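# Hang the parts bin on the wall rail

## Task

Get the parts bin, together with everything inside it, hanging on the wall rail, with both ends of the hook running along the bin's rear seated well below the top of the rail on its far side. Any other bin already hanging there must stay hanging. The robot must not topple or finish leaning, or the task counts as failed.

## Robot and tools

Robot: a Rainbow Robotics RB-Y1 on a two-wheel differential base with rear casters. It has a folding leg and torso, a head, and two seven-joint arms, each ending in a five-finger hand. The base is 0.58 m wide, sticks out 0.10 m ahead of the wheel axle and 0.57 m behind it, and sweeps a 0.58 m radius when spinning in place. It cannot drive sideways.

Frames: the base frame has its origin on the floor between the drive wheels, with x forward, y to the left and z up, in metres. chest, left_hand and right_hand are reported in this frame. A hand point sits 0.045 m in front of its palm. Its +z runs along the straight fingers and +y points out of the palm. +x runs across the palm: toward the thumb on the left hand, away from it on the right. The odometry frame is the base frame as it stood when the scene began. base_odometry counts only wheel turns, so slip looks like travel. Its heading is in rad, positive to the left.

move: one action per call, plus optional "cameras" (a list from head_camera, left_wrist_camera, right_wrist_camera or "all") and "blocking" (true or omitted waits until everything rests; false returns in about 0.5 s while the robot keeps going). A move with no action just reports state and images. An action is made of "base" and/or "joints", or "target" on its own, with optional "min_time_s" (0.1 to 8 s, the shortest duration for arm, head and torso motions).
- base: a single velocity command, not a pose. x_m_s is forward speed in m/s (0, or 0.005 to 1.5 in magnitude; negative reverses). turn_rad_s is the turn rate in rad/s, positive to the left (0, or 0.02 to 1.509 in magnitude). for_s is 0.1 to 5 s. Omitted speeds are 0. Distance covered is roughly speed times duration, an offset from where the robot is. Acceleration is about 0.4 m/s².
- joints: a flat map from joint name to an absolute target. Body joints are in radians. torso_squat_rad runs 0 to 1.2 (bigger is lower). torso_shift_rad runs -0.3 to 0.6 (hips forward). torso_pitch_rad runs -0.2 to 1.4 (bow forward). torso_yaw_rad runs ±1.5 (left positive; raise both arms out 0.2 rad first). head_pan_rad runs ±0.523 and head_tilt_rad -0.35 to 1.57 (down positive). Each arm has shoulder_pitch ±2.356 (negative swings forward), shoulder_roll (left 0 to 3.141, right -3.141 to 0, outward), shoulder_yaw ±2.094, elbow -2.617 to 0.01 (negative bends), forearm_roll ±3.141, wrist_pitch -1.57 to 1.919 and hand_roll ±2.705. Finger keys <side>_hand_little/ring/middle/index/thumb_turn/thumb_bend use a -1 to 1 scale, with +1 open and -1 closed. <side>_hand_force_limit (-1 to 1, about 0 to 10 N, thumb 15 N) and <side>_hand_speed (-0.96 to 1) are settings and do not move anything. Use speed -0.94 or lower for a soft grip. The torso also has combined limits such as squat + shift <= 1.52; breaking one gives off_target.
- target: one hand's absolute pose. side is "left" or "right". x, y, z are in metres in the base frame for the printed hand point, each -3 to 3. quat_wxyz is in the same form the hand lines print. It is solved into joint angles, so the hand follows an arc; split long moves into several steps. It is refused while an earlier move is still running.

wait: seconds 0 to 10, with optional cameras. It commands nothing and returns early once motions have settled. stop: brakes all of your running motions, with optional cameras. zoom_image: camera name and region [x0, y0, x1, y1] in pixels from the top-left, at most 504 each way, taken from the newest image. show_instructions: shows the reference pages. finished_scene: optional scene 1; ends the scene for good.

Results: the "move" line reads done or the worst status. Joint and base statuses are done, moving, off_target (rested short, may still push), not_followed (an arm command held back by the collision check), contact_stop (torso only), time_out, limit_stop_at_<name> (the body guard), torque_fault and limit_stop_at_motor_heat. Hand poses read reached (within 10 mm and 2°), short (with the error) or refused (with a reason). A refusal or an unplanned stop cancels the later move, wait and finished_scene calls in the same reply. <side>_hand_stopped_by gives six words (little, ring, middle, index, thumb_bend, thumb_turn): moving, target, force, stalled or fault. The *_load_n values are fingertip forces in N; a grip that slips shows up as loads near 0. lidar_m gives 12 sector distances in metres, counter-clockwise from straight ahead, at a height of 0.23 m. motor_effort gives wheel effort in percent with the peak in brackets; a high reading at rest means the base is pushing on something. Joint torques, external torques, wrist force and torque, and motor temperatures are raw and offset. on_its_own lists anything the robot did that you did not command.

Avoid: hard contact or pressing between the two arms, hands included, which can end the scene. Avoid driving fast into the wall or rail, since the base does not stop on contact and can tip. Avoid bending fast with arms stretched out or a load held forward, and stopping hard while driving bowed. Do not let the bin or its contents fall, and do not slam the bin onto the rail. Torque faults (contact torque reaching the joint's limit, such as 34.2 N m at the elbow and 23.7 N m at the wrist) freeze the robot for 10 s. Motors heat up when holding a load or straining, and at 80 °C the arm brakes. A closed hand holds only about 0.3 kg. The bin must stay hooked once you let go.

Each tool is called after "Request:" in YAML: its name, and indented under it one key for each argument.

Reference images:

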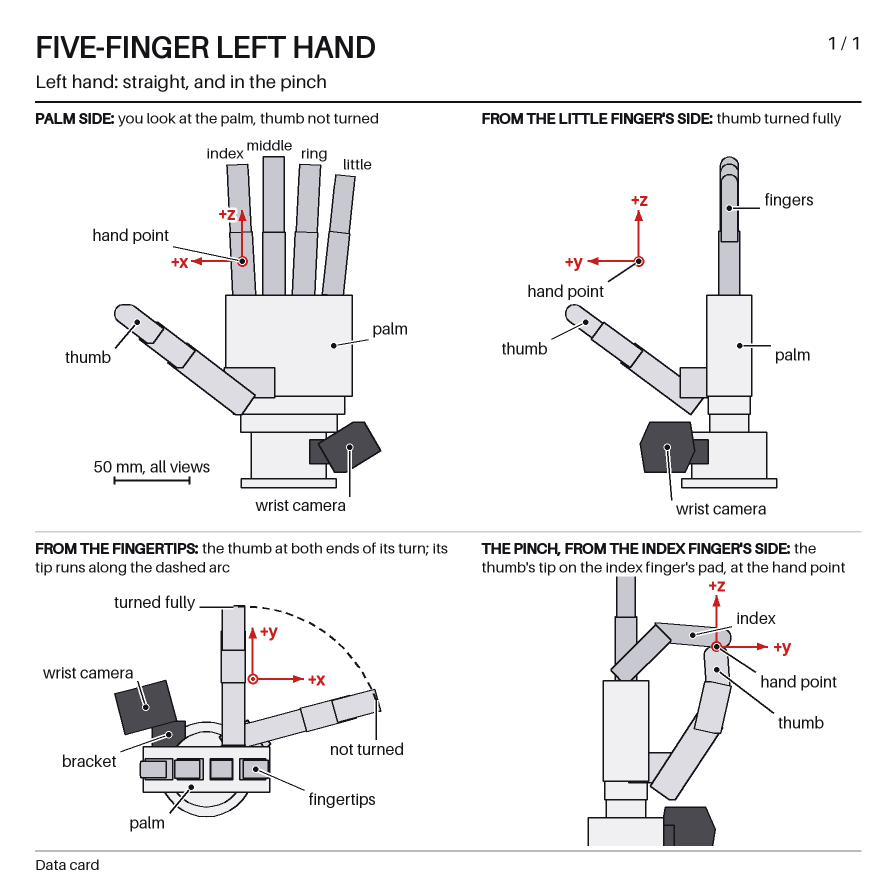

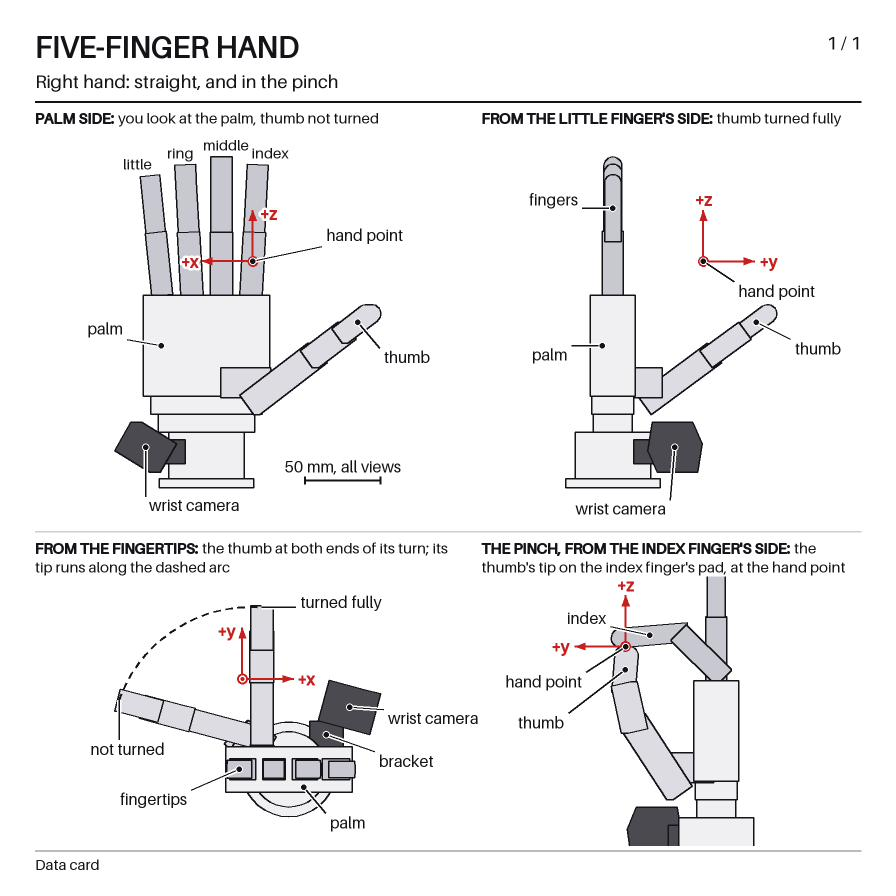

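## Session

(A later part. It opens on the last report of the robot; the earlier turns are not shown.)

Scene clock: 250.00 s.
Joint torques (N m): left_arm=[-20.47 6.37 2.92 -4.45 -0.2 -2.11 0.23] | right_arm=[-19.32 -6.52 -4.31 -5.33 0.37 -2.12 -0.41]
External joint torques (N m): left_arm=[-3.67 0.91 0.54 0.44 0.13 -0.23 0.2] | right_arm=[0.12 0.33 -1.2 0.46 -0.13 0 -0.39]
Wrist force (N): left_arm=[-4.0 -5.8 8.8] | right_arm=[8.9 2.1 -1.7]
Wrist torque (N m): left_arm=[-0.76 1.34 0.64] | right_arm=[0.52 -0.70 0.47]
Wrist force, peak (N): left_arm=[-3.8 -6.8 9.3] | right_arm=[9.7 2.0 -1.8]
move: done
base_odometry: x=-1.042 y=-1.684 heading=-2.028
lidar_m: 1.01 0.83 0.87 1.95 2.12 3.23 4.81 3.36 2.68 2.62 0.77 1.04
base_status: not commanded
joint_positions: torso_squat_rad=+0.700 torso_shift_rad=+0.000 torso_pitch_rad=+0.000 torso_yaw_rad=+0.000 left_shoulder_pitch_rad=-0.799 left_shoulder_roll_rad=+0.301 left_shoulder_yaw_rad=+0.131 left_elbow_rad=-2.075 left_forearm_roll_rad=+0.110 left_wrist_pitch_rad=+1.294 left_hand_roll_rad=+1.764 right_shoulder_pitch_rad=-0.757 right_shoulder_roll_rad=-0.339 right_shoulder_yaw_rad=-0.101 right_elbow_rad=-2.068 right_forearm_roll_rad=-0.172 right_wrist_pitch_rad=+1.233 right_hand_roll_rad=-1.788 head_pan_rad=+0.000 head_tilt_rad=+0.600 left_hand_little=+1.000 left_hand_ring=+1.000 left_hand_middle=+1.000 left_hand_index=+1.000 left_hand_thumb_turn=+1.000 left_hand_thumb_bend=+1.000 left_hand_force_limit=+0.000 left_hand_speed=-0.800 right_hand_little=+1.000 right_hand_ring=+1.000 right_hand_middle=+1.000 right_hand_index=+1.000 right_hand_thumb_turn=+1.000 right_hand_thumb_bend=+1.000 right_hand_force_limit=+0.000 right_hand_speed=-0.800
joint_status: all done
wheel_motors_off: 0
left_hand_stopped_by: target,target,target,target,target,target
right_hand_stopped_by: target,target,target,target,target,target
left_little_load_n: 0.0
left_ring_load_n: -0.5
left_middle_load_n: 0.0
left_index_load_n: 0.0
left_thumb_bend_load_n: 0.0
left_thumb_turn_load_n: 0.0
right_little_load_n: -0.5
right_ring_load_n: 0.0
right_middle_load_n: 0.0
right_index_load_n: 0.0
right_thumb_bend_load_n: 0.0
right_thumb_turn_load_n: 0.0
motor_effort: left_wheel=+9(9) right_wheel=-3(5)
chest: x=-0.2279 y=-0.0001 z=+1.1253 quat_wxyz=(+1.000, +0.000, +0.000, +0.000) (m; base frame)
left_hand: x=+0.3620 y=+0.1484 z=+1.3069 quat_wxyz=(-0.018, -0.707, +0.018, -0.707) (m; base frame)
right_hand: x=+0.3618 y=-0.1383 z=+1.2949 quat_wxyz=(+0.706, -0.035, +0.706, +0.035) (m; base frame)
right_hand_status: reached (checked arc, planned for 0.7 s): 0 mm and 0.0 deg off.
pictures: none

Request:
move:
  joints: {"right_shoulder_pitch_rad": -0.130, "right_shoulder_roll_rad": -0.543, "right_shoulder_yaw_rad": 0.031, "right_elbow_rad": -1.727, "right_forearm_roll_rad": -0.322, "right_wrist_pitch_rad": 0.246, "right_hand_roll_rad": -1.805, "left_shoulder_pitch_rad": -0.118, "left_shoulder_roll_rad": 0.453, "left_shoulder_yaw_rad": 0.013, "left_elbow_rad": -1.763, "left_forearm_roll_rad": 0.236, "left_wrist_pitch_rad": 0.297, "left_hand_roll_rad": 1.797}
  min_time_s: 2

Request:
move:
  joints: {"torso_squat_rad": 1.1}

Request:
move:
  target: {"side": "left", "x": 0.362, "y": 0.18, "z": 0.822, "quat_wxyz": [0.0177, 0.7069, -0.0177, 0.7069]}
  min_time_s: 1.2

Request:
move:
  target: {"side": "right", "x": 0.362, "y": -0.175, "z": 0.822, "quat_wxyz": [0.7062, -0.0353, 0.7062, 0.0353]}
  min_time_s: 1.2

Request:
move:
  target: {"side": "left", "x": 0.362, "y": 0.151, "z": 0.822, "quat_wxyz": [0.0177, 0.7069, -0.0177, 0.7069]}
  min_time_s: 0.8

Request:
move:
  target: {"side": "right", "x": 0.362, "y": -0.143, "z": 0.822, "quat_wxyz": [0.7062, -0.0353, 0.7062, 0.0353]}
  min_time_s: 0.8

Request:
move:
  target: {"side": "left", "x": 0.362, "y": 0.151, "z": 0.842, "quat_wxyz": [0.0177, 0.7069, -0.0177, 0.7069]}
  min_time_s: 0.6

Request:
move:
  target: {"side": "right", "x": 0.362, "y": -0.141, "z": 0.830, "quat_wxyz": [0.7062, -0.0353, 0.7062, 0.0353]}
  min_time_s: 0.6
  cameras: ["head_camera"]

Scene clock: 253.40 s.
Joint torques (N m): left_arm=[-12.96 8.44 3.07 -8.32 0.08 -2.31 0.34] | right_arm=[-14.23 -9.08 -5.23 -9.09 0.2 -2.11 -0.46]
External joint torques (N m): left_arm=[-0.68 1.27 -1.88 0.45 0.1 -0.44 0.32] | right_arm=[-0.09 0.92 1.36 0.3 -0.09 0.01 -0.44]
Wrist force (N): left_arm=[-3.7 -6.5 9.1] | right_arm=[9.1 2.1 -1.6]
Wrist torque (N m): left_arm=[-0.85 1.33 0.71] | right_arm=[0.52 -0.75 0.49]
Wrist force, peak (N): left_arm=[-4.2 -6.9 9.8] | right_arm=[9.4 2.3 -1.7]
move: done
base_odometry: x=-1.042 y=-1.684 heading=-2.028
lidar_m: 1.01 0.83 0.87 1.95 2.13 3.23 4.80 3.36 2.68 2.63 0.79 1.02
base_status: not commanded
joint_positions: torso_squat_rad=+0.700 torso_shift_rad=+0.000 torso_pitch_rad=+0.000 torso_yaw_rad=+0.000 left_shoulder_pitch_rad=-0.118 left_shoulder_roll_rad=+0.453 left_shoulder_yaw_rad=+0.013 left_elbow_rad=-1.763 left_forearm_roll_rad=+0.236 left_wrist_pitch_rad=+0.297 left_hand_roll_rad=+1.797 right_shoulder_pitch_rad=-0.130 right_shoulder_roll_rad=-0.543 right_shoulder_yaw_rad=+0.031 right_elbow_rad=-1.727 right_forearm_roll_rad=-0.322 right_wrist_pitch_rad=+0.246 right_hand_roll_rad=-1.805 head_pan_rad=+0.000 head_tilt_rad=+0.600 left_hand_little=+1.000 left_hand_ring=+1.000 left_hand_middle=+1.000 left_hand_index=+1.000 left_hand_thumb_turn=+1.000 left_hand_thumb_bend=+1.000 left_hand_force_limit=+0.000 left_hand_speed=-0.800 right_hand_little=+1.000 right_hand_ring=+1.000 right_hand_middle=+1.000 right_hand_index=+1.000 right_hand_thumb_turn=+1.000 right_hand_thumb_bend=+1.000 right_hand_force_limit=+0.000 right_hand_speed=-0.800
joint_status: all done
wheel_motors_off: 0
left_hand_stopped_by: target,target,target,target,target,target
right_hand_stopped_by: target,target,target,target,target,target
left_little_load_n: 0.0
left_ring_load_n: 0.0
left_middle_load_n: 0.0
left_index_load_n: 0.0
left_thumb_bend_load_n: -0.5
left_thumb_turn_load_n: 0.0
right_little_load_n: 0.0
right_ring_load_n: 0.0
right_middle_load_n: 0.0
right_index_load_n: 0.0
right_thumb_bend_load_n: 0.0
right_thumb_turn_load_n: 0.0
motor_effort: left_wheel=+9(10) right_wheel=-5(6)
chest: x=-0.2279 y=-0.0001 z=+1.1253 quat_wxyz=(+1.000, +0.000, +0.000, +0.000) (m; base frame)
left_hand: x=+0.3619 y=+0.2505 z=+1.0397 quat_wxyz=(-0.017, -0.707, +0.017, -0.707) (m; base frame)
right_hand: x=+0.3620 y=-0.2502 z=+1.0404 quat_wxyz=(+0.706, -0.034, +0.706, +0.034) (m; base frame)
pictures: none

Scene clock: 255.50 s.
Joint torques (N m): left_arm=[-12.88 8.66 3.04 -8.6 0.12 -2.2 0.42] | right_arm=[-14.02 -8.43 -6.04 -9.09 0.18 -2.34 -0.17]
External joint torques (N m): left_arm=[-0.6 1.48 -1.91 0.18 0.14 -0.33 0.4] | right_arm=[0.12 1.56 0.55 0.31 -0.1 -0.22 -0.15]
Wrist force (N): left_arm=[-3.8 -6.1 9.3] | right_arm=[8.8 2.1 -1.8]
Wrist torque (N m): left_arm=[-0.84 1.37 0.75] | right_arm=[0.55 -0.69 0.45]
Wrist force, peak (N): left_arm=[-4.0 -6.5 9.6] | right_arm=[9.4 2.2 -1.7]
move: done
base_odometry: x=-1.042 y=-1.684 heading=-2.028
lidar_m: 1.01 0.83 0.86 1.96 2.13 3.23 4.80 3.36 2.66 2.64 0.77 1.03
base_status: not commanded
joint_positions: torso_squat_rad=+1.100 torso_shift_rad=+0.000 torso_pitch_rad=+0.000 torso_yaw_rad=+0.000 left_shoulder_pitch_rad=-0.118 left_shoulder_roll_rad=+0.453 left_shoulder_yaw_rad=+0.013 left_elbow_rad=-1.763 left_forearm_roll_rad=+0.236 left_wrist_pitch_rad=+0.297 left_hand_roll_rad=+1.797 right_shoulder_pitch_rad=-0.130 right_shoulder_roll_rad=-0.543 right_shoulder_yaw_rad=+0.031 right_elbow_rad=-1.727 right_forearm_roll_rad=-0.322 right_wrist_pitch_rad=+0.246 right_hand_roll_rad=-1.805 head_pan_rad=+0.000 head_tilt_rad=+0.600 left_hand_little=+1.000 left_hand_ring=+1.000 left_hand_middle=+1.000 left_hand_index=+1.000 left_hand_thumb_turn=+1.000 left_hand_thumb_bend=+1.000 left_hand_force_limit=+0.000 left_hand_speed=-0.800 right_hand_little=+1.000 right_hand_ring=+1.000 right_hand_middle=+1.000 right_hand_index=+1.000 right_hand_thumb_turn=+1.000 right_hand_thumb_bend=+1.000 right_hand_force_limit=+0.000 right_hand_speed=-0.800
joint_status: all done
wheel_motors_off: 0
left_hand_stopped_by: target,target,target,target,target,target
right_hand_stopped_by: target,target,target,target,target,target
left_little_load_n: 0.0
left_ring_load_n: 0.0
left_middle_load_n: 0.0
left_index_load_n: 0.5
left_thumb_bend_load_n: 0.0
left_thumb_turn_load_n: 0.0
right_little_load_n: 0.0
right_ring_load_n: 0.0
right_middle_load_n: 0.0
right_index_load_n: 0.0
right_thumb_bend_load_n: -0.5
right_thumb_turn_load_n: 0.0
motor_effort: left_wheel=+9(10) right_wheel=-4(6)
chest: x=-0.2281 y=-0.0001 z=+0.9074 quat_wxyz=(+1.000, +0.000, +0.000, +0.000) (m; base frame)
left_hand: x=+0.3618 y=+0.2505 z=+0.8220 quat_wxyz=(-0.017, -0.707, +0.017, -0.707) (m; base frame)
right_hand: x=+0.3619 y=-0.2502 z=+0.8227 quat_wxyz=(+0.706, -0.034, +0.706, +0.034) (m; base frame)
pictures: none

Scene clock: 257.03 s.
Joint torques (N m): left_arm=[-15.83 2.81 1.02 -9.35 -0.2 -1.95 -0.33] | right_arm=[-13.97 -8.49 -5.72 -9.46 0 -2.28 -0.4]
External joint torques (N m): left_arm=[-3.38 -0.56 -1.51 0.06 -0.17 -0.06 -0.35] | right_arm=[0.17 1.5 0.88 -0.06 -0.29 -0.16 -0.38]
Wrist force (N): left_arm=[-3.5 -6.4 8.9] | right_arm=[8.6 2.0 -1.4]
Wrist torque (N m): left_arm=[-0.85 1.25 0.57] | right_arm=[0.51 -0.66 0.46]
Wrist force, peak (N): left_arm=[-4.0 -6.7 9.5] | right_arm=[9.2 2.1 -1.6]
move: done
base_odometry: x=-1.042 y=-1.684 heading=-2.028
lidar_m: 1.00 0.82 0.85 1.95 2.13 3.24 4.80 3.36 2.68 2.64 0.78 1.02
base_status: not commanded
joint_positions: torso_squat_rad=+1.100 torso_shift_rad=+0.000 torso_pitch_rad=+0.000 torso_yaw_rad=+0.000 left_shoulder_pitch_rad=-0.138 left_shoulder_roll_rad=+0.223 left_shoulder_yaw_rad=-0.014 left_elbow_rad=-1.829 left_forearm_roll_rad=+0.055 left_wrist_pitch_rad=+0.386 left_hand_roll_rad=+1.746 right_shoulder_pitch_rad=-0.130 right_shoulder_roll_rad=-0.543 right_shoulder_yaw_rad=+0.031 right_elbow_rad=-1.727 right_forearm_roll_rad=-0.322 right_wrist_pitch_rad=+0.246 right_hand_roll_rad=-1.805 head_pan_rad=+0.000 head_tilt_rad=+0.600 left_hand_little=+1.000 left_hand_ring=+1.000 left_hand_middle=+1.000 left_hand_index=+1.000 left_hand_thumb_turn=+1.000 left_hand_thumb_bend=+1.000 left_hand_force_limit=+0.000 left_hand_speed=-0.800 right_hand_little=+1.000 right_hand_ring=+1.000 right_hand_middle=+1.000 right_hand_index=+1.000 right_hand_thumb_turn=+1.000 right_hand_thumb_bend=+1.000 right_hand_force_limit=+0.000 right_hand_speed=-0.800
joint_status: all done
wheel_motors_off: 0
left_hand_stopped_by: target,target,target,target,target,target
right_hand_stopped_by: target,target,target,target,target,target
left_little_load_n: 0.0
left_ring_load_n: 0.0
left_middle_load_n: 0.0
left_index_load_n: 0.0
left_thumb_bend_load_n: 0.0
left_thumb_turn_load_n: 0.0
right_little_load_n: 0.0
right_ring_load_n: 0.0
right_middle_load_n: 0.0
right_index_load_n: 0.0
right_thumb_bend_load_n: 0.0
right_thumb_turn_load_n: 0.0
motor_effort: left_wheel=+9(9) right_wheel=-5(6)
chest: x=-0.2281 y=-0.0001 z=+0.9074 quat_wxyz=(+1.000, +0.000, +0.000, +0.000) (m; base frame)
left_hand: x=+0.3616 y=+0.1801 z=+0.8217 quat_wxyz=(-0.019, -0.708, +0.019, -0.706) (m; base frame)
left_hand_status: reached (checked arc, planned for 1.2 s): 0 mm and 0.2 deg off.
right_hand: x=+0.3619 y=-0.2502 z=+0.8227 quat_wxyz=(+0.706, -0.034, +0.706, +0.034) (m; base frame)
pictures: none

Scene clock: 258.57 s.
Joint torques (N m): left_arm=[-15.77 2.92 0.95 -9.37 -0.04 -2.04 -0.22] | right_arm=[-15.23 -2.83 -3.24 -10.89 0.34 -2.08 -0.04]
External joint torques (N m): left_arm=[-3.32 -0.45 -1.58 0.04 -0.02 -0.15 -0.24] | right_arm=[-0.82 2.49 0.53 -0.54 0.04 0.05 -0.02]
Wrist force (N): left_arm=[-3.7 -6.3 9.4] | right_arm=[8.9 2.1 -1.8]
Wrist torque (N m): left_arm=[-0.87 1.30 0.54] | right_arm=[0.52 -0.71 0.55]
Wrist force, peak (N): left_arm=[-4.2 -6.5 9.5] | right_arm=[9.0 2.3 -1.8]
move: done
base_odometry: x=-1.042 y=-1.684 heading=-2.028
lidar_m: 1.01 0.82 0.88 1.96 2.13 3.23 4.81 3.37 2.66 2.64 0.79 1.02
base_status: not commanded
joint_positions: torso_squat_rad=+1.100 torso_shift_rad=+0.000 torso_pitch_rad=+0.000 torso_yaw_rad=+0.000 left_shoulder_pitch_rad=-0.138 left_shoulder_roll_rad=+0.223 left_shoulder_yaw_rad=-0.014 left_elbow_rad=-1.829 left_forearm_roll_rad=+0.055 left_wrist_pitch_rad=+0.386 left_hand_roll_rad=+1.746 right_shoulder_pitch_rad=-0.152 right_shoulder_roll_rad=-0.297 right_shoulder_yaw_rad=+0.045 right_elbow_rad=-1.807 right_forearm_roll_rad=-0.135 right_wrist_pitch_rad=+0.361 right_hand_roll_rad=-1.749 head_pan_rad=+0.000 head_tilt_rad=+0.600 left_hand_little=+1.000 left_hand_ring=+1.000 left_hand_middle=+1.000 left_hand_index=+1.000 left_hand_thumb_turn=+1.000 left_hand_thumb_bend=+1.000 left_hand_force_limit=+0.000 left_hand_speed=-0.800 right_hand_little=+1.000 right_hand_ring=+1.000 right_hand_middle=+1.000 right_hand_index=+1.000 right_hand_thumb_turn=+1.000 right_hand_thumb_bend=+1.000 right_hand_force_limit=+0.000 right_hand_speed=-0.800
joint_status: all done
wheel_motors_off: 0
left_hand_stopped_by: target,target,target,target,target,target
right_hand_stopped_by: target,target,target,target,target,target
left_little_load_n: 0.0
left_ring_load_n: 0.0
left_middle_load_n: 0.0
left_index_load_n: 0.0
left_thumb_bend_load_n: 0.0
left_thumb_turn_load_n: 0.0
right_little_load_n: 0.0
right_ring_load_n: 0.0
right_middle_load_n: 0.0
right_index_load_n: 0.0
right_thumb_bend_load_n: 0.0
right_thumb_turn_load_n: 0.0
motor_effort: left_wheel=+9(10) right_wheel=-4(6)
chest: x=-0.2281 y=-0.0001 z=+0.9074 quat_wxyz=(+1.000, +0.000, +0.000, +0.000) (m; base frame)
left_hand: x=+0.3616 y=+0.1801 z=+0.8217 quat_wxyz=(-0.019, -0.708, +0.019, -0.706) (m; base frame)
right_hand: x=+0.3615 y=-0.1753 z=+0.8225 quat_wxyz=(+0.706, -0.037, +0.706, +0.037) (m; base frame)
right_hand_status: reached (checked arc, planned for 1.2 s): 1 mm and 0.3 deg off.
pictures: none

Scene clock: 259.70 s.
Joint torques (N m): left_arm=[-16.76 0.69 -0.88 -10.08 0.09 -2.34 -0.22] | right_arm=[-15.64 -2.77 -2.44 -10.83 0.47 -2.01 -0.09]
External joint torques (N m): left_arm=[-4.26 -0.99 -2.28 -0.53 0.11 -0.45 -0.24] | right_arm=[-1.23 2.56 1.34 -0.49 0.17 0.13 -0.07]
Wrist force (N): left_arm=[-4.1 -9.2 8.3] | right_arm=[9.0 2.0 -1.6]
Wrist torque (N m): left_arm=[-0.92 1.24 0.67] | right_arm=[0.50 -0.73 0.57]
Wrist force, peak (N): left_arm=[-5.1 -9.7 8.5] | right_arm=[9.2 2.5 -1.6]
move: done
base_odometry: x=-1.042 y=-1.684 heading=-2.028
lidar_m: 1.02 0.84 0.87 1.96 2.12 3.22 4.81 3.37 2.68 2.63 0.77 1.03
base_status: not commanded
joint_positions: torso_squat_rad=+1.100 torso_shift_rad=+0.000 torso_pitch_rad=+0.000 torso_yaw_rad=+0.000 left_shoulder_pitch_rad=-0.146 left_shoulder_roll_rad=+0.120 left_shoulder_yaw_rad=-0.028 left_elbow_rad=-1.836 left_forearm_roll_rad=-0.030 left_wrist_pitch_rad=+0.403 left_hand_roll_rad=+1.725 right_shoulder_pitch_rad=-0.152 right_shoulder_roll_rad=-0.297 right_shoulder_yaw_rad=+0.045 right_elbow_rad=-1.807 right_forearm_roll_rad=-0.135 right_wrist_pitch_rad=+0.361 right_hand_roll_rad=-1.749 head_pan_rad=+0.000 head_tilt_rad=+0.600 left_hand_little=+1.000 left_hand_ring=+1.000 left_hand_middle=+1.000 left_hand_index=+1.000 left_hand_thumb_turn=+1.000 left_hand_thumb_bend=+1.000 left_hand_force_limit=+0.000 left_hand_speed=-0.800 right_hand_little=+1.000 right_hand_ring=+1.000 right_hand_middle=+1.000 right_hand_index=+1.000 right_hand_thumb_turn=+1.000 right_hand_thumb_bend=+1.000 right_hand_force_limit=+0.000 right_hand_speed=-0.800
joint_status: all done
wheel_motors_off: 0
left_hand_stopped_by: target,target,target,target,target,target
right_hand_stopped_by: target,target,target,target,target,target
left_little_load_n: 0.0
left_ring_load_n: -0.5
left_middle_load_n: 0.0
left_index_load_n: 0.0
left_thumb_bend_load_n: 0.0
left_thumb_turn_load_n: 0.0
right_little_load_n: 0.0
right_ring_load_n: 0.0
right_middle_load_n: 0.0
right_index_load_n: 0.0
right_thumb_bend_load_n: 0.0
right_thumb_turn_load_n: 0.0
motor_effort: left_wheel=+9(9) right_wheel=-4(6)
chest: x=-0.2281 y=-0.0001 z=+0.9074 quat_wxyz=(+1.000, +0.000, +0.000, +0.000) (m; base frame)
left_hand: x=+0.3619 y=+0.1515 z=+0.8214 quat_wxyz=(-0.017, -0.707, +0.018, -0.706) (m; base frame)
left_hand_status: reached (checked arc, planned for 0.8 s): 1 mm and 0.1 deg off.
right_hand: x=+0.3615 y=-0.1753 z=+0.8225 quat_wxyz=(+0.706, -0.037, +0.706, +0.037) (m; base frame)
pictures: none

Scene clock: 260.83 s.
Joint torques (N m): left_arm=[-16.74 0.64 -1.17 -9.99 0.2 -2.34 -0.29] | right_arm=[-15.9 -0.77 -0.25 -11.56 0.27 -2.32 -0.02]
External joint torques (N m): left_arm=[-4.24 -1.04 -2.57 -0.43 0.22 -0.45 -0.31] | right_arm=[-1.41 2.32 2.1 -0.95 -0.01 -0.17 0]
Wrist force (N): left_arm=[-4.7 -9.9 8.8] | right_arm=[9.5 -1.1 -2.7]
Wrist torque (N m): left_arm=[-0.97 1.35 0.66] | right_arm=[0.54 -0.67 0.38]
Wrist force, peak (N): left_arm=[-4.9 -10.2 8.7] | right_arm=[9.7 -1.6 -2.8]
move: done
base_odometry: x=-1.042 y=-1.684 heading=-2.028
lidar_m: 1.01 0.84 0.86 1.96 2.13 3.24 4.80 3.36 2.67 2.63 0.78 1.02
base_status: not commanded
joint_positions: torso_squat_rad=+1.100 torso_shift_rad=+0.000 torso_pitch_rad=+0.000 torso_yaw_rad=+0.000 left_shoulder_pitch_rad=-0.146 left_shoulder_roll_rad=+0.120 left_shoulder_yaw_rad=-0.028 left_elbow_rad=-1.836 left_forearm_roll_rad=-0.030 left_wrist_pitch_rad=+0.403 left_hand_roll_rad=+1.725 right_shoulder_pitch_rad=-0.161 right_shoulder_roll_rad=-0.180 right_shoulder_yaw_rad=+0.057 right_elbow_rad=-1.818 right_forearm_roll_rad=-0.039 right_wrist_pitch_rad=+0.389 right_hand_roll_rad=-1.724 head_pan_rad=+0.000 head_tilt_rad=+0.600 left_hand_little=+1.000 left_hand_ring=+1.000 left_hand_middle=+1.000 left_hand_index=+1.000 left_hand_thumb_turn=+1.000 left_hand_thumb_bend=+1.000 left_hand_force_limit=+0.000 left_hand_speed=-0.800 right_hand_little=+1.000 right_hand_ring=+1.000 right_hand_middle=+1.000 right_hand_index=+1.000 right_hand_thumb_turn=+1.000 right_hand_thumb_bend=+1.000 right_hand_force_limit=+0.000 right_hand_speed=-0.800
joint_status: all done
wheel_motors_off: 0
left_hand_stopped_by: target,target,target,target,target,target
right_hand_stopped_by: target,target,target,target,target,target
left_little_load_n: 0.0
left_ring_load_n: 0.0
left_middle_load_n: 0.0
left_index_load_n: 0.0
left_thumb_bend_load_n: 0.0
left_thumb_turn_load_n: 0.0
right_little_load_n: 0.0
right_ring_load_n: 0.0
right_middle_load_n: 0.0
right_index_load_n: 0.0
right_thumb_bend_load_n: 0.0
right_thumb_turn_load_n: 0.0
motor_effort: left_wheel=+9(9) right_wheel=-3(6)
chest: x=-0.2281 y=-0.0001 z=+0.9074 quat_wxyz=(+1.000, +0.000, +0.000, +0.000) (m; base frame)
left_hand: x=+0.3619 y=+0.1515 z=+0.8214 quat_wxyz=(-0.017, -0.707, +0.018, -0.706) (m; base frame)
right_hand: x=+0.3620 y=-0.1433 z=+0.8219 quat_wxyz=(+0.706, -0.035, +0.706, +0.035) (m; base frame)
right_hand_status: reached (checked arc, planned for 0.8 s): 0 mm and 0.0 deg off.
pictures: none

Scene clock: 261.77 s.
Joint torques (N m): left_arm=[-18.31 0.99 -0.14 -10.41 0.82 -2.71 0.5] | right_arm=[-16.12 -0.62 -0.84 -11.57 0.02 -2.05 -0.07]
External joint torques (N m): left_arm=[-5.67 -0.84 -1.64 -1.03 0.87 -0.81 0.47] | right_arm=[-1.63 2.47 1.51 -0.96 -0.26 0.1 -0.04]
Wrist force (N): left_arm=[-5.0 -11.0 9.2] | right_arm=[9.3 -1.7 -2.1]
Wrist torque (N m): left_arm=[-0.99 1.35 0.94] | right_arm=[0.52 -0.70 0.33]
Wrist force, peak (N): left_arm=[-6.3 -12.5 9.0] | right_arm=[9.6 -1.6 -3.3]
move: done
base_odometry: x=-1.042 y=-1.684 heading=-2.028
lidar_m: 1.01 0.83 0.87 1.95 2.13 3.23 4.81 3.36 2.67 2.63 0.77 1.03
base_status: not commanded
joint_positions: torso_squat_rad=+1.100 torso_shift_rad=+0.000 torso_pitch_rad=+0.000 torso_yaw_rad=+0.000 left_shoulder_pitch_rad=-0.166 left_shoulder_roll_rad=+0.128 left_shoulder_yaw_rad=-0.024 left_elbow_rad=-1.887 left_forearm_roll_rad=-0.023 left_wrist_pitch_rad=+0.470 left_hand_roll_rad=+1.726 right_shoulder_pitch_rad=-0.161 right_shoulder_roll_rad=-0.180 right_shoulder_yaw_rad=+0.057 right_elbow_rad=-1.818 right_forearm_roll_rad=-0.039 right_wrist_pitch_rad=+0.389 right_hand_roll_rad=-1.724 head_pan_rad=+0.000 head_tilt_rad=+0.600 left_hand_little=+1.000 left_hand_ring=+1.000 left_hand_middle=+1.000 left_hand_index=+1.000 left_hand_thumb_turn=+1.000 left_hand_thumb_bend=+1.000 left_hand_force_limit=+0.000 left_hand_speed=-0.800 right_hand_little=+1.000 right_hand_ring=+1.000 right_hand_middle=+1.000 right_hand_index=+1.000 right_hand_thumb_turn=+1.000 right_hand_thumb_bend=+1.000 right_hand_force_limit=+0.000 right_hand_speed=-0.800
joint_status: all done
wheel_motors_off: 0
left_hand_stopped_by: target,target,target,target,target,target
right_hand_stopped_by: target,target,target,target,target,target
left_little_load_n: 0.0
left_ring_load_n: 0.0
left_middle_load_n: 0.0
left_index_load_n: 0.0
left_thumb_bend_load_n: 0.0
left_thumb_turn_load_n: 0.0
right_little_load_n: 0.0
right_ring_load_n: 0.0
right_middle_load_n: 0.0
right_index_load_n: 0.0
right_thumb_bend_load_n: 0.0
right_thumb_turn_load_n: 0.0
motor_effort: left_wheel=+9(9) right_wheel=-5(6)
chest: x=-0.2281 y=-0.0001 z=+0.9074 quat_wxyz=(+1.000, +0.000, +0.000, +0.000) (m; base frame)
left_hand: x=+0.3614 y=+0.1513 z=+0.8408 quat_wxyz=(-0.018, -0.706, +0.018, -0.707) (m; base frame)
left_hand_status: reached (checked arc, planned for 0.6 s): 1 mm and 0.1 deg off.
right_hand: x=+0.3620 y=-0.1433 z=+0.8219 quat_wxyz=(+0.706, -0.035, +0.706, +0.035) (m; base frame)
pictures: none

Scene clock: 262.70 s.
Joint torques (N m): left_arm=[-18.41 0.23 -1.12 -10.26 0.72 -2.7 0.38] | right_arm=[-19.47 2.57 1.25 -14.11 -0.8 -3.26 -0.34]
External joint torques (N m): left_arm=[-5.77 -1.6 -2.62 -0.87 0.76 -0.8 0.36] | right_arm=[-4.91 5.62 3.57 -3.56 -1.1 -1.11 -0.32]
Wrist force (N): left_arm=[-4.8 -13.9 9.1] | right_arm=[12.6 -7.3 -2.9]
Wrist torque (N m): left_arm=[-1.08 1.32 1.04] | right_arm=[0.42 -0.74 0.09]
Wrist force, peak (N): left_arm=[-4.7 -14.1 9.5] | right_arm=[12.9 -7.5 -2.8]
move: done
base_odometry: x=-1.042 y=-1.684 heading=-2.028
lidar_m: 1.01 0.83 0.86 1.96 2.13 3.24 4.80 3.37 2.67 2.64 0.78 1.03
base_status: not commanded
joint_positions: torso_squat_rad=+1.100 torso_shift_rad=+0.000 torso_pitch_rad=+0.000 torso_yaw_rad=+0.000 left_shoulder_pitch_rad=-0.166 left_shoulder_roll_rad=+0.128 left_shoulder_yaw_rad=-0.023 left_elbow_rad=-1.887 left_forearm_roll_rad=-0.023 left_wrist_pitch_rad=+0.470 left_hand_roll_rad=+1.726 right_shoulder_pitch_rad=-0.169 right_shoulder_roll_rad=-0.177 right_shoulder_yaw_rad=+0.054 right_elbow_rad=-1.839 right_forearm_roll_rad=-0.036 right_wrist_pitch_rad=+0.418 right_hand_roll_rad=-1.725 head_pan_rad=+0.000 head_tilt_rad=+0.600 left_hand_little=+1.000 left_hand_ring=+1.000 left_hand_middle=+1.000 left_hand_index=+1.000 left_hand_thumb_turn=+1.000 left_hand_thumb_bend=+1.000 left_hand_force_limit=+0.000 left_hand_speed=-0.800 right_hand_little=+1.000 right_hand_ring=+1.000 right_hand_middle=+1.000 right_hand_index=+1.000 right_hand_thumb_turn=+1.000 right_hand_thumb_bend=+1.000 right_hand_force_limit=+0.000 right_hand_speed=-0.800
joint_status: all done
wheel_motors_off: 0
left_hand_stopped_by: target,target,target,target,target,target
right_hand_stopped_by: target,target,target,target,target,target
left_little_load_n: 0.0
left_ring_load_n: 0.0
left_middle_load_n: 0.0
left_index_load_n: 0.0
left_thumb_bend_load_n: 0.0
left_thumb_turn_load_n: 0.0
right_little_load_n: 0.0
right_ring_load_n: 0.0
right_middle_load_n: 0.0
right_index_load_n: 0.0
right_thumb_bend_load_n: 0.0
right_thumb_turn_load_n: 0.0
motor_effort: left_wheel=+9(9) right_wheel=-4(6)
chest: x=-0.2281 y=-0.0001 z=+0.9074 quat_wxyz=(+1.000, +0.000, +0.000, +0.000) (m; base frame)
left_hand: x=+0.3614 y=+0.1514 z=+0.8407 quat_wxyz=(-0.017, -0.706, +0.018, -0.707) (m; base frame)
right_hand: x=+0.3620 y=-0.1422 z=+0.8289 quat_wxyz=(+0.706, -0.035, +0.707, +0.034) (m; base frame)
right_hand_status: reached (checked arc, planned for 0.6 s): 2 mm and 0.1 deg off.
pictures: head_camera
Images, in order (width x height): head_camera 896x504.

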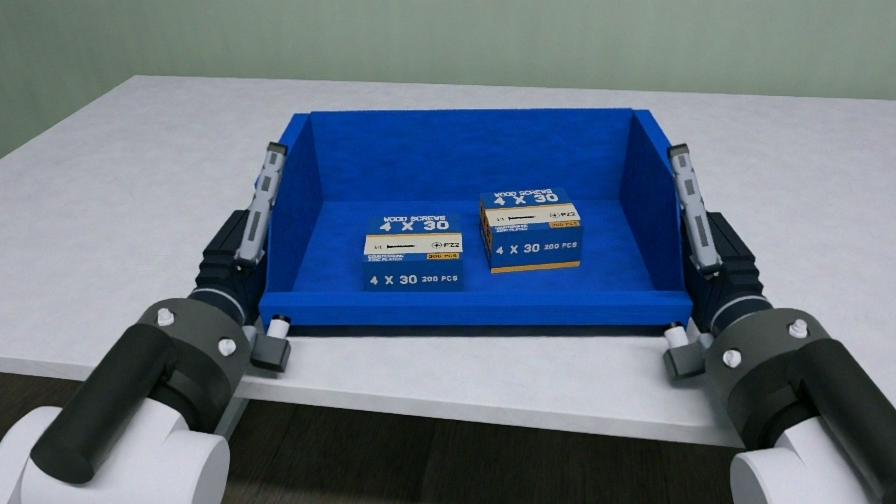

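Request:
move:
  joints: {"right_shoulder_pitch_rad": -0.173, "right_shoulder_roll_rad": -0.175, "right_shoulder_yaw_rad": 0.059, "right_elbow_rad": -1.847, "right_forearm_roll_rad": -0.029, "right_wrist_pitch_rad": 0.429, "right_hand_roll_rad": -1.731, "left_shoulder_pitch_rad": -0.173, "left_shoulder_roll_rad": 0.130, "left_shoulder_yaw_rad": -0.029, "left_elbow_rad": -1.896, "left_forearm_roll_rad": -0.033, "left_wrist_pitch_rad": 0.488, "left_hand_roll_rad": 1.738}
  min_time_s: 1

Request:
move:
  joints: {"torso_squat_rad": 1.0}
  min_time_s: 2
  cameras: ["head_camera"]

Scene clock: 264.30 s.
Joint torques (N m): left_arm=[-22.48 -1.95 -8.48 -12.81 1.92 -3.9 0.6] | right_arm=[-22.22 4.89 7.66 -16.23 -1.73 -4.34 -0.98]
External joint torques (N m): left_arm=[-9.79 -3.79 -10.02 -3.46 1.98 -2 0.58] | right_arm=[-7.64 7.9 9.97 -5.7 -2.03 -2.19 -0.95]
Wrist force (N): left_arm=[-9.0 -22.7 9.3] | right_arm=[14.4 -14.4 -2.8]
Wrist torque (N m): left_arm=[-1.30 1.47 1.17] | right_arm=[0.20 -0.40 -0.28]
Wrist force, peak (N): left_arm=[-8.7 -23.3 9.7] | right_arm=[14.3 -15.0 -3.1]
move: done
base_odometry: x=-1.042 y=-1.684 heading=-2.028
lidar_m: 1.01 0.82 0.86 1.95 2.11 3.23 4.81 3.38 2.67 2.63 0.77 1.03
base_status: not commanded
joint_positions: torso_squat_rad=+1.100 torso_shift_rad=+0.000 torso_pitch_rad=+0.000 torso_yaw_rad=+0.000 left_shoulder_pitch_rad=-0.171 left_shoulder_roll_rad=+0.131 left_shoulder_yaw_rad=-0.027 left_elbow_rad=-1.895 left_forearm_roll_rad=-0.033 left_wrist_pitch_rad=+0.488 left_hand_roll_rad=+1.738 right_shoulder_pitch_rad=-0.171 right_shoulder_roll_rad=-0.177 right_shoulder_yaw_rad=+0.056 right_elbow_rad=-1.846 right_forearm_roll_rad=-0.028 right_wrist_pitch_rad=+0.430 right_hand_roll_rad=-1.731 head_pan_rad=+0.000 head_tilt_rad=+0.600 left_hand_little=+1.000 left_hand_ring=+1.000 left_hand_middle=+1.000 left_hand_index=+1.000 left_hand_thumb_turn=+1.000 left_hand_thumb_bend=+1.000 left_hand_force_limit=+0.000 left_hand_speed=-0.800 right_hand_little=+1.000 right_hand_ring=+1.000 right_hand_middle=+1.000 right_hand_index=+1.000 right_hand_thumb_turn=+1.000 right_hand_thumb_bend=+1.000 right_hand_force_limit=+0.000 right_hand_speed=-0.800
joint_status: all done
wheel_motors_off: 0
left_hand_stopped_by: target,target,target,target,target,target
right_hand_stopped_by: target,target,target,target,target,target
left_little_load_n: 0.0
left_ring_load_n: 0.0
left_middle_load_n: 0.0
left_index_load_n: 0.0
left_thumb_bend_load_n: 0.0
left_thumb_turn_load_n: 0.0
right_little_load_n: 0.0
right_ring_load_n: -0.5
right_middle_load_n: 0.0
right_index_load_n: 0.0
right_thumb_bend_load_n: 0.0
right_thumb_turn_load_n: 0.0
motor_effort: left_wheel=+9(9) right_wheel=-3(5)
chest: x=-0.2280 y=-0.0001 z=+0.9074 quat_wxyz=(+1.000, +0.000, +0.000, +0.000) (m; base frame)
left_hand: x=+0.3619 y=+0.1508 z=+0.8426 quat_wxyz=(-0.016, -0.708, +0.017, -0.706) (m; base frame)
right_hand: x=+0.3620 y=-0.1410 z=+0.8305 quat_wxyz=(+0.705, -0.035, +0.707, +0.034) (m; base frame)
pictures: none

Scene clock: 266.60 s.
Joint torques (N m): left_arm=[-22.6 -2.03 -7.88 -13.24 1.93 -4.79 0.61] | right_arm=[-22.88 4.33 7.15 -17.51 -1.74 -6.34 -0.62]
External joint torques (N m): left_arm=[-9.93 -3.87 -9.41 -3.89 1.98 -2.9 0.59] | right_arm=[-8.32 7.34 9.46 -6.98 -2.04 -4.2 -0.59]
Wrist force (N): left_arm=[-11.5 -23.1 9.0] | right_arm=[18.2 -14.2 -3.5]
Wrist torque (N m): left_arm=[-1.31 1.25 0.89] | right_arm=[0.19 0.48 0.10]
Wrist force, peak (N): left_arm=[-11.8 -23.1 9.2] | right_arm=[18.5 -14.4 -3.0]
move: done
base_odometry: x=-1.042 y=-1.684 heading=-2.028
lidar_m: 1.01 0.83 0.87 1.96 2.13 3.24 4.81 3.36 2.67 2.64 0.78 1.02
base_status: not commanded
joint_positions: torso_squat_rad=+1.000 torso_shift_rad=+0.000 torso_pitch_rad=+0.001 torso_yaw_rad=+0.000 left_shoulder_pitch_rad=-0.171 left_shoulder_roll_rad=+0.131 left_shoulder_yaw_rad=-0.027 left_elbow_rad=-1.895 left_forearm_roll_rad=-0.034 left_wrist_pitch_rad=+0.489 left_hand_roll_rad=+1.738 right_shoulder_pitch_rad=-0.171 right_shoulder_roll_rad=-0.177 right_shoulder_yaw_rad=+0.057 right_elbow_rad=-1.845 right_forearm_roll_rad=-0.028 right_wrist_pitch_rad=+0.430 right_hand_roll_rad=-1.731 head_pan_rad=+0.000 head_tilt_rad=+0.600 left_hand_little=+1.000 left_hand_ring=+1.000 left_hand_middle=+1.000 left_hand_index=+1.000 left_hand_thumb_turn=+1.000 left_hand_thumb_bend=+1.000 left_hand_force_limit=+0.000 left_hand_speed=-0.800 right_hand_little=+1.000 right_hand_ring=+1.000 right_hand_middle=+1.000 right_hand_index=+1.000 right_hand_thumb_turn=+1.000 right_hand_thumb_bend=+1.000 right_hand_force_limit=+0.000 right_hand_speed=-0.800
joint_status: all done
wheel_motors_off: 0
left_hand_stopped_by: target,target,target,target,target,target
right_hand_stopped_by: target,target,target,target,target,target
left_little_load_n: 0.0
left_ring_load_n: 0.0
left_middle_load_n: 0.0
left_index_load_n: 0.0
left_thumb_bend_load_n: 0.0
left_thumb_turn_load_n: 0.0
right_little_load_n: 0.0
right_ring_load_n: 0.0
right_middle_load_n: 0.0
right_index_load_n: -0.5
right_thumb_bend_load_n: 0.0
right_thumb_turn_load_n: 0.0
motor_effort: left_wheel=+8(10) right_wheel=-4(6)
chest: x=-0.2276 y=-0.0001 z=+0.9681 quat_wxyz=(+1.000, +0.000, +0.000, +0.000) (m; base frame)
left_hand: x=+0.3622 y=+0.1508 z=+0.9027 quat_wxyz=(-0.016, -0.709, +0.017, -0.705) (m; base frame)
right_hand: x=+0.3623 y=-0.1410 z=+0.8904 quat_wxyz=(+0.704, -0.035, +0.708, +0.034) (m; base frame)
pictures: head_camera
Images, in order (width x height): head_camera 896x504.

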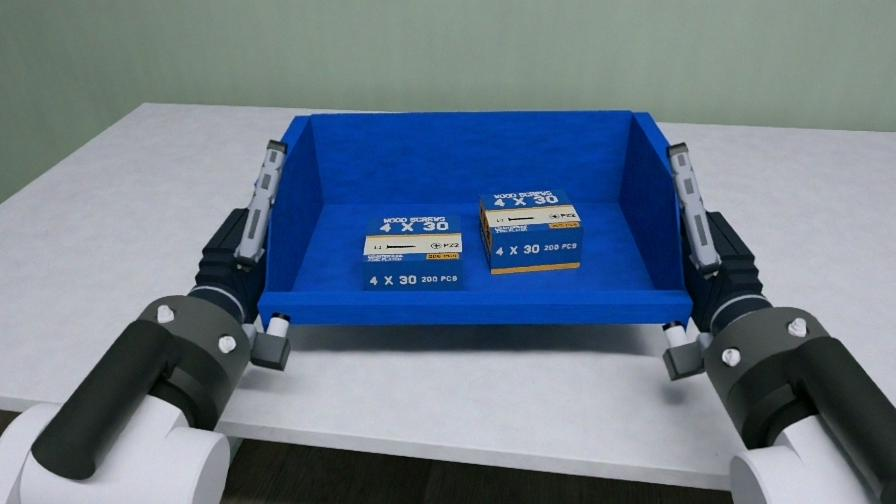

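Request:
move:
  joints: {"torso_squat_rad": 0.6}
  min_time_s: 3
  cameras: ["head_camera"]

Request:
move:
  base: {"x_m_s": -0.2, "for_s": 4.0}
  cameras: ["head_camera"]

Scene clock: 270.27 s.
Joint torques (N m): left_arm=[-22.58 -2.51 -8.24 -13.41 1.9 -4.87 0.42] | right_arm=[-23.38 4.78 6.94 -17.17 -1.75 -6.52 -0.74]
External joint torques (N m): left_arm=[-9.9 -4.35 -9.77 -4.06 1.96 -2.98 0.4] | right_arm=[-8.82 7.79 9.25 -6.64 -2.05 -4.38 -0.71]
Wrist force (N): left_arm=[-11.3 -22.7 8.7] | right_arm=[17.8 -14.3 -2.7]
Wrist torque (N m): left_arm=[-1.26 1.15 0.90] | right_arm=[0.12 0.50 0.08]
Wrist force, peak (N): left_arm=[-11.5 -23.0 9.5] | right_arm=[18.5 -14.1 -3.0]
move: done
base_odometry: x=-1.042 y=-1.684 heading=-2.028
lidar_m: 1.01 0.84 0.87 1.96 2.12 3.24 4.81 3.37 2.67 2.62 0.78 1.03
base_status: not commanded
joint_positions: torso_squat_rad=+0.600 torso_shift_rad=+0.000 torso_pitch_rad=+0.001 torso_yaw_rad=+0.000 left_shoulder_pitch_rad=-0.171 left_shoulder_roll_rad=+0.131 left_shoulder_yaw_rad=-0.027 left_elbow_rad=-1.895 left_forearm_roll_rad=-0.034 left_wrist_pitch_rad=+0.489 left_hand_roll_rad=+1.738 right_shoulder_pitch_rad=-0.171 right_shoulder_roll_rad=-0.177 right_shoulder_yaw_rad=+0.057 right_elbow_rad=-1.845 right_forearm_roll_rad=-0.028 right_wrist_pitch_rad=+0.430 right_hand_roll_rad=-1.731 head_pan_rad=+0.000 head_tilt_rad=+0.600 left_hand_little=+1.000 left_hand_ring=+1.000 left_hand_middle=+1.000 left_hand_index=+1.000 left_hand_thumb_turn=+1.000 left_hand_thumb_bend=+1.000 left_hand_force_limit=+0.000 left_hand_speed=-0.800 right_hand_little=+1.000 right_hand_ring=+1.000 right_hand_middle=+1.000 right_hand_index=+1.000 right_hand_thumb_turn=+1.000 right_hand_thumb_bend=+1.000 right_hand_force_limit=+0.000 right_hand_speed=-0.800
joint_status: all done
wheel_motors_off: 0
left_hand_stopped_by: target,target,target,target,target,target
right_hand_stopped_by: target,target,target,target,target,target
left_little_load_n: 0.0
left_ring_load_n: 0.0
left_middle_load_n: 0.0
left_index_load_n: 0.0
left_thumb_bend_load_n: 0.0
left_thumb_turn_load_n: 0.0
right_little_load_n: 0.0
right_ring_load_n: 0.0
right_middle_load_n: 0.0
right_index_load_n: 0.0
right_thumb_bend_load_n: 0.0
right_thumb_turn_load_n: 0.0
motor_effort: left_wheel=+9(10) right_wheel=-4(6)
chest: x=-0.2276 y=-0.0001 z=+1.1677 quat_wxyz=(+1.000, +0.000, +0.000, +0.000) (m; base frame)
left_hand: x=+0.3623 y=+0.1508 z=+1.1022 quat_wxyz=(-0.016, -0.709, +0.017, -0.705) (m; base frame)
right_hand: x=+0.3624 y=-0.1410 z=+1.0898 quat_wxyz=(+0.704, -0.035, +0.708, +0.034) (m; base frame)
pictures: head_camera
Images, in order (width x height): head_camera 896x504.

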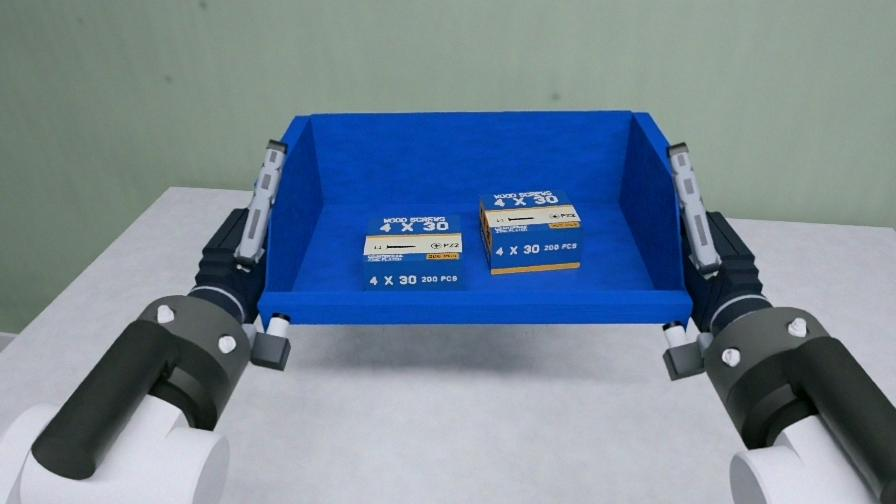

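Scene clock: 275.53 s.
Joint torques (N m): left_arm=[-22.65 -2.62 -8.05 -13.95 1.94 -5.05 0.59] | right_arm=[-24.26 4.46 6.82 -17.98 -1.76 -6.44 -0.77]
External joint torques (N m): left_arm=[-9.97 -4.46 -9.58 -4.59 2 -3.16 0.56] | right_arm=[-9.7 7.47 9.13 -7.45 -2.07 -4.3 -0.74]
Wrist force (N): left_arm=[-11.3 -22.8 9.0] | right_arm=[18.2 -14.3 -3.0]
Wrist torque (N m): left_arm=[-1.27 1.14 0.93] | right_arm=[0.21 0.46 0.10]
Wrist force, peak (N): left_arm=[-11.7 -23.2 9.7] | right_arm=[18.5 -14.4 -3.1]
move: done
base_odometry: x=-0.689 y=-0.966 heading=-2.027
lidar_m: 1.80 1.52 2.08 2.06 2.25 3.40 4.00 3.26 2.58 2.54 2.33 1.43
base_status: done (sent for 4 of 4 s)
joint_positions: torso_squat_rad=+0.600 torso_shift_rad=+0.000 torso_pitch_rad=+0.001 torso_yaw_rad=+0.000 left_shoulder_pitch_rad=-0.171 left_shoulder_roll_rad=+0.131 left_shoulder_yaw_rad=-0.027 left_elbow_rad=-1.895 left_forearm_roll_rad=-0.034 left_wrist_pitch_rad=+0.489 left_hand_roll_rad=+1.738 right_shoulder_pitch_rad=-0.171 right_shoulder_roll_rad=-0.177 right_shoulder_yaw_rad=+0.057 right_elbow_rad=-1.845 right_forearm_roll_rad=-0.028 right_wrist_pitch_rad=+0.430 right_hand_roll_rad=-1.731 head_pan_rad=+0.000 head_tilt_rad=+0.600 left_hand_little=+1.000 left_hand_ring=+1.000 left_hand_middle=+1.000 left_hand_index=+1.000 left_hand_thumb_turn=+1.000 left_hand_thumb_bend=+1.000 left_hand_force_limit=+0.000 left_hand_speed=-0.800 right_hand_little=+1.000 right_hand_ring=+1.000 right_hand_middle=+1.000 right_hand_index=+1.000 right_hand_thumb_turn=+1.000 right_hand_thumb_bend=+1.000 right_hand_force_limit=+0.000 right_hand_speed=-0.800
joint_status: not commanded
wheel_motors_off: 0
left_hand_stopped_by: target,target,target,target,target,target
right_hand_stopped_by: target,target,target,target,target,target
left_little_load_n: 0.0
left_ring_load_n: 0.0
left_middle_load_n: 0.0
left_index_load_n: 0.0
left_thumb_bend_load_n: 0.0
left_thumb_turn_load_n: 0.0
right_little_load_n: 0.5
right_ring_load_n: 0.0
right_middle_load_n: 0.0
right_index_load_n: 0.0
right_thumb_bend_load_n: 0.0
right_thumb_turn_load_n: 0.0
motor_effort: left_wheel=+9(35) right_wheel=-8(18)
chest: x=-0.2277 y=-0.0001 z=+1.1677 quat_wxyz=(+1.000, +0.000, +0.000, +0.000) (m; base frame)
left_hand: x=+0.3622 y=+0.1508 z=+1.1023 quat_wxyz=(-0.016, -0.709, +0.017, -0.705) (m; base frame)
right_hand: x=+0.3622 y=-0.1410 z=+1.0898 quat_wxyz=(+0.704, -0.035, +0.708, +0.034) (m; base frame)
pictures: head_camera
Images, in order (width x height): head_camera 896x504.

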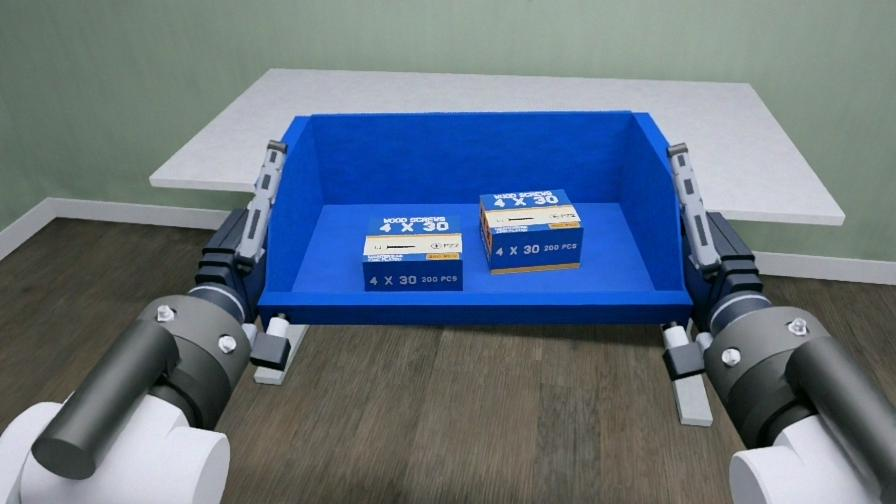

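Request:
move:
  base: {"turn_rad_s": -0.7, "for_s": 3.726}
  joints: {"head_tilt_rad": 0.3}
  cameras: ["head_camera"]

Scene clock: 282.17 s.
Joint torques (N m): left_arm=[-22.5 -2.3 -7.78 -13.76 1.94 -5.05 0.43] | right_arm=[-24.27 4.1 6.59 -17.79 -1.71 -6.46 -0.66]
External joint torques (N m): left_arm=[-9.82 -4.13 -9.31 -4.4 2 -3.16 0.41] | right_arm=[-9.71 7.11 8.9 -7.25 -2.01 -4.32 -0.64]
Wrist force (N): left_arm=[-10.8 -22.3 9.1] | right_arm=[18.1 -14.6 -2.8]
Wrist torque (N m): left_arm=[-1.16 1.08 0.93] | right_arm=[0.18 0.46 0.07]
Wrist force, peak (N): left_arm=[-11.1 -23.6 9.3] | right_arm=[17.8 -15.2 -3.4]
move: done
base_odometry: x=-0.689 y=-0.966 heading=+1.644
lidar_m: 3.24 2.56 2.53 2.35 1.42 1.80 1.52 2.11 2.06 2.25 3.37 4.00
base_status: done (sent for 3.73 of 3.73 s)
joint_positions: torso_squat_rad=+0.600 torso_shift_rad=+0.000 torso_pitch_rad=+0.001 torso_yaw_rad=+0.000 left_shoulder_pitch_rad=-0.171 left_shoulder_roll_rad=+0.131 left_shoulder_yaw_rad=-0.027 left_elbow_rad=-1.895 left_forearm_roll_rad=-0.034 left_wrist_pitch_rad=+0.489 left_hand_roll_rad=+1.738 right_shoulder_pitch_rad=-0.171 right_shoulder_roll_rad=-0.176 right_shoulder_yaw_rad=+0.057 right_elbow_rad=-1.845 right_forearm_roll_rad=-0.028 right_wrist_pitch_rad=+0.430 right_hand_roll_rad=-1.731 head_pan_rad=+0.000 head_tilt_rad=+0.300 left_hand_little=+1.000 left_hand_ring=+1.000 left_hand_middle=+1.000 left_hand_index=+1.000 left_hand_thumb_turn=+1.000 left_hand_thumb_bend=+1.000 left_hand_force_limit=+0.000 left_hand_speed=-0.800 right_hand_little=+1.000 right_hand_ring=+1.000 right_hand_middle=+1.000 right_hand_index=+1.000 right_hand_thumb_turn=+1.000 right_hand_thumb_bend=+1.000 right_hand_force_limit=+0.000 right_hand_speed=-0.800
joint_status: all done
wheel_motors_off: 0
left_hand_stopped_by: target,target,target,target,target,target
right_hand_stopped_by: target,target,target,target,target,target
left_little_load_n: 0.0
left_ring_load_n: 0.0
left_middle_load_n: 0.0
left_index_load_n: 0.0
left_thumb_bend_load_n: 0.0
left_thumb_turn_load_n: 0.0
right_little_load_n: 0.0
right_ring_load_n: 0.0
right_middle_load_n: 0.0
right_index_load_n: 0.0
right_thumb_bend_load_n: 0.0
right_thumb_turn_load_n: 0.0
motor_effort: left_wheel=+11(33) right_wheel=+2(24)
chest: x=-0.2277 y=-0.0002 z=+1.1677 quat_wxyz=(+1.000, +0.000, +0.000, +0.000) (m; base frame)
left_hand: x=+0.3622 y=+0.1508 z=+1.1023 quat_wxyz=(-0.016, -0.709, +0.017, -0.705) (m; base frame)
right_hand: x=+0.3622 y=-0.1410 z=+1.0898 quat_wxyz=(+0.704, -0.035, +0.708, +0.034) (m; base frame)
pictures: head_camera
Images, in order (width x height): head_camera 896x504.

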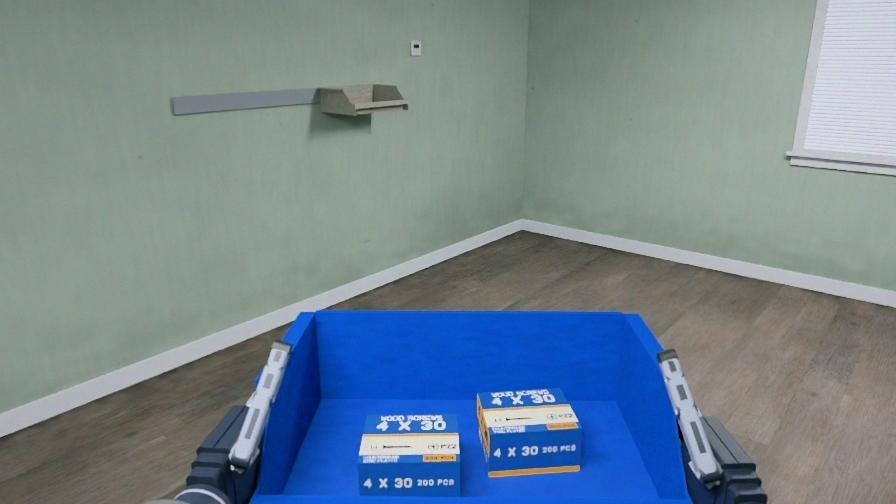

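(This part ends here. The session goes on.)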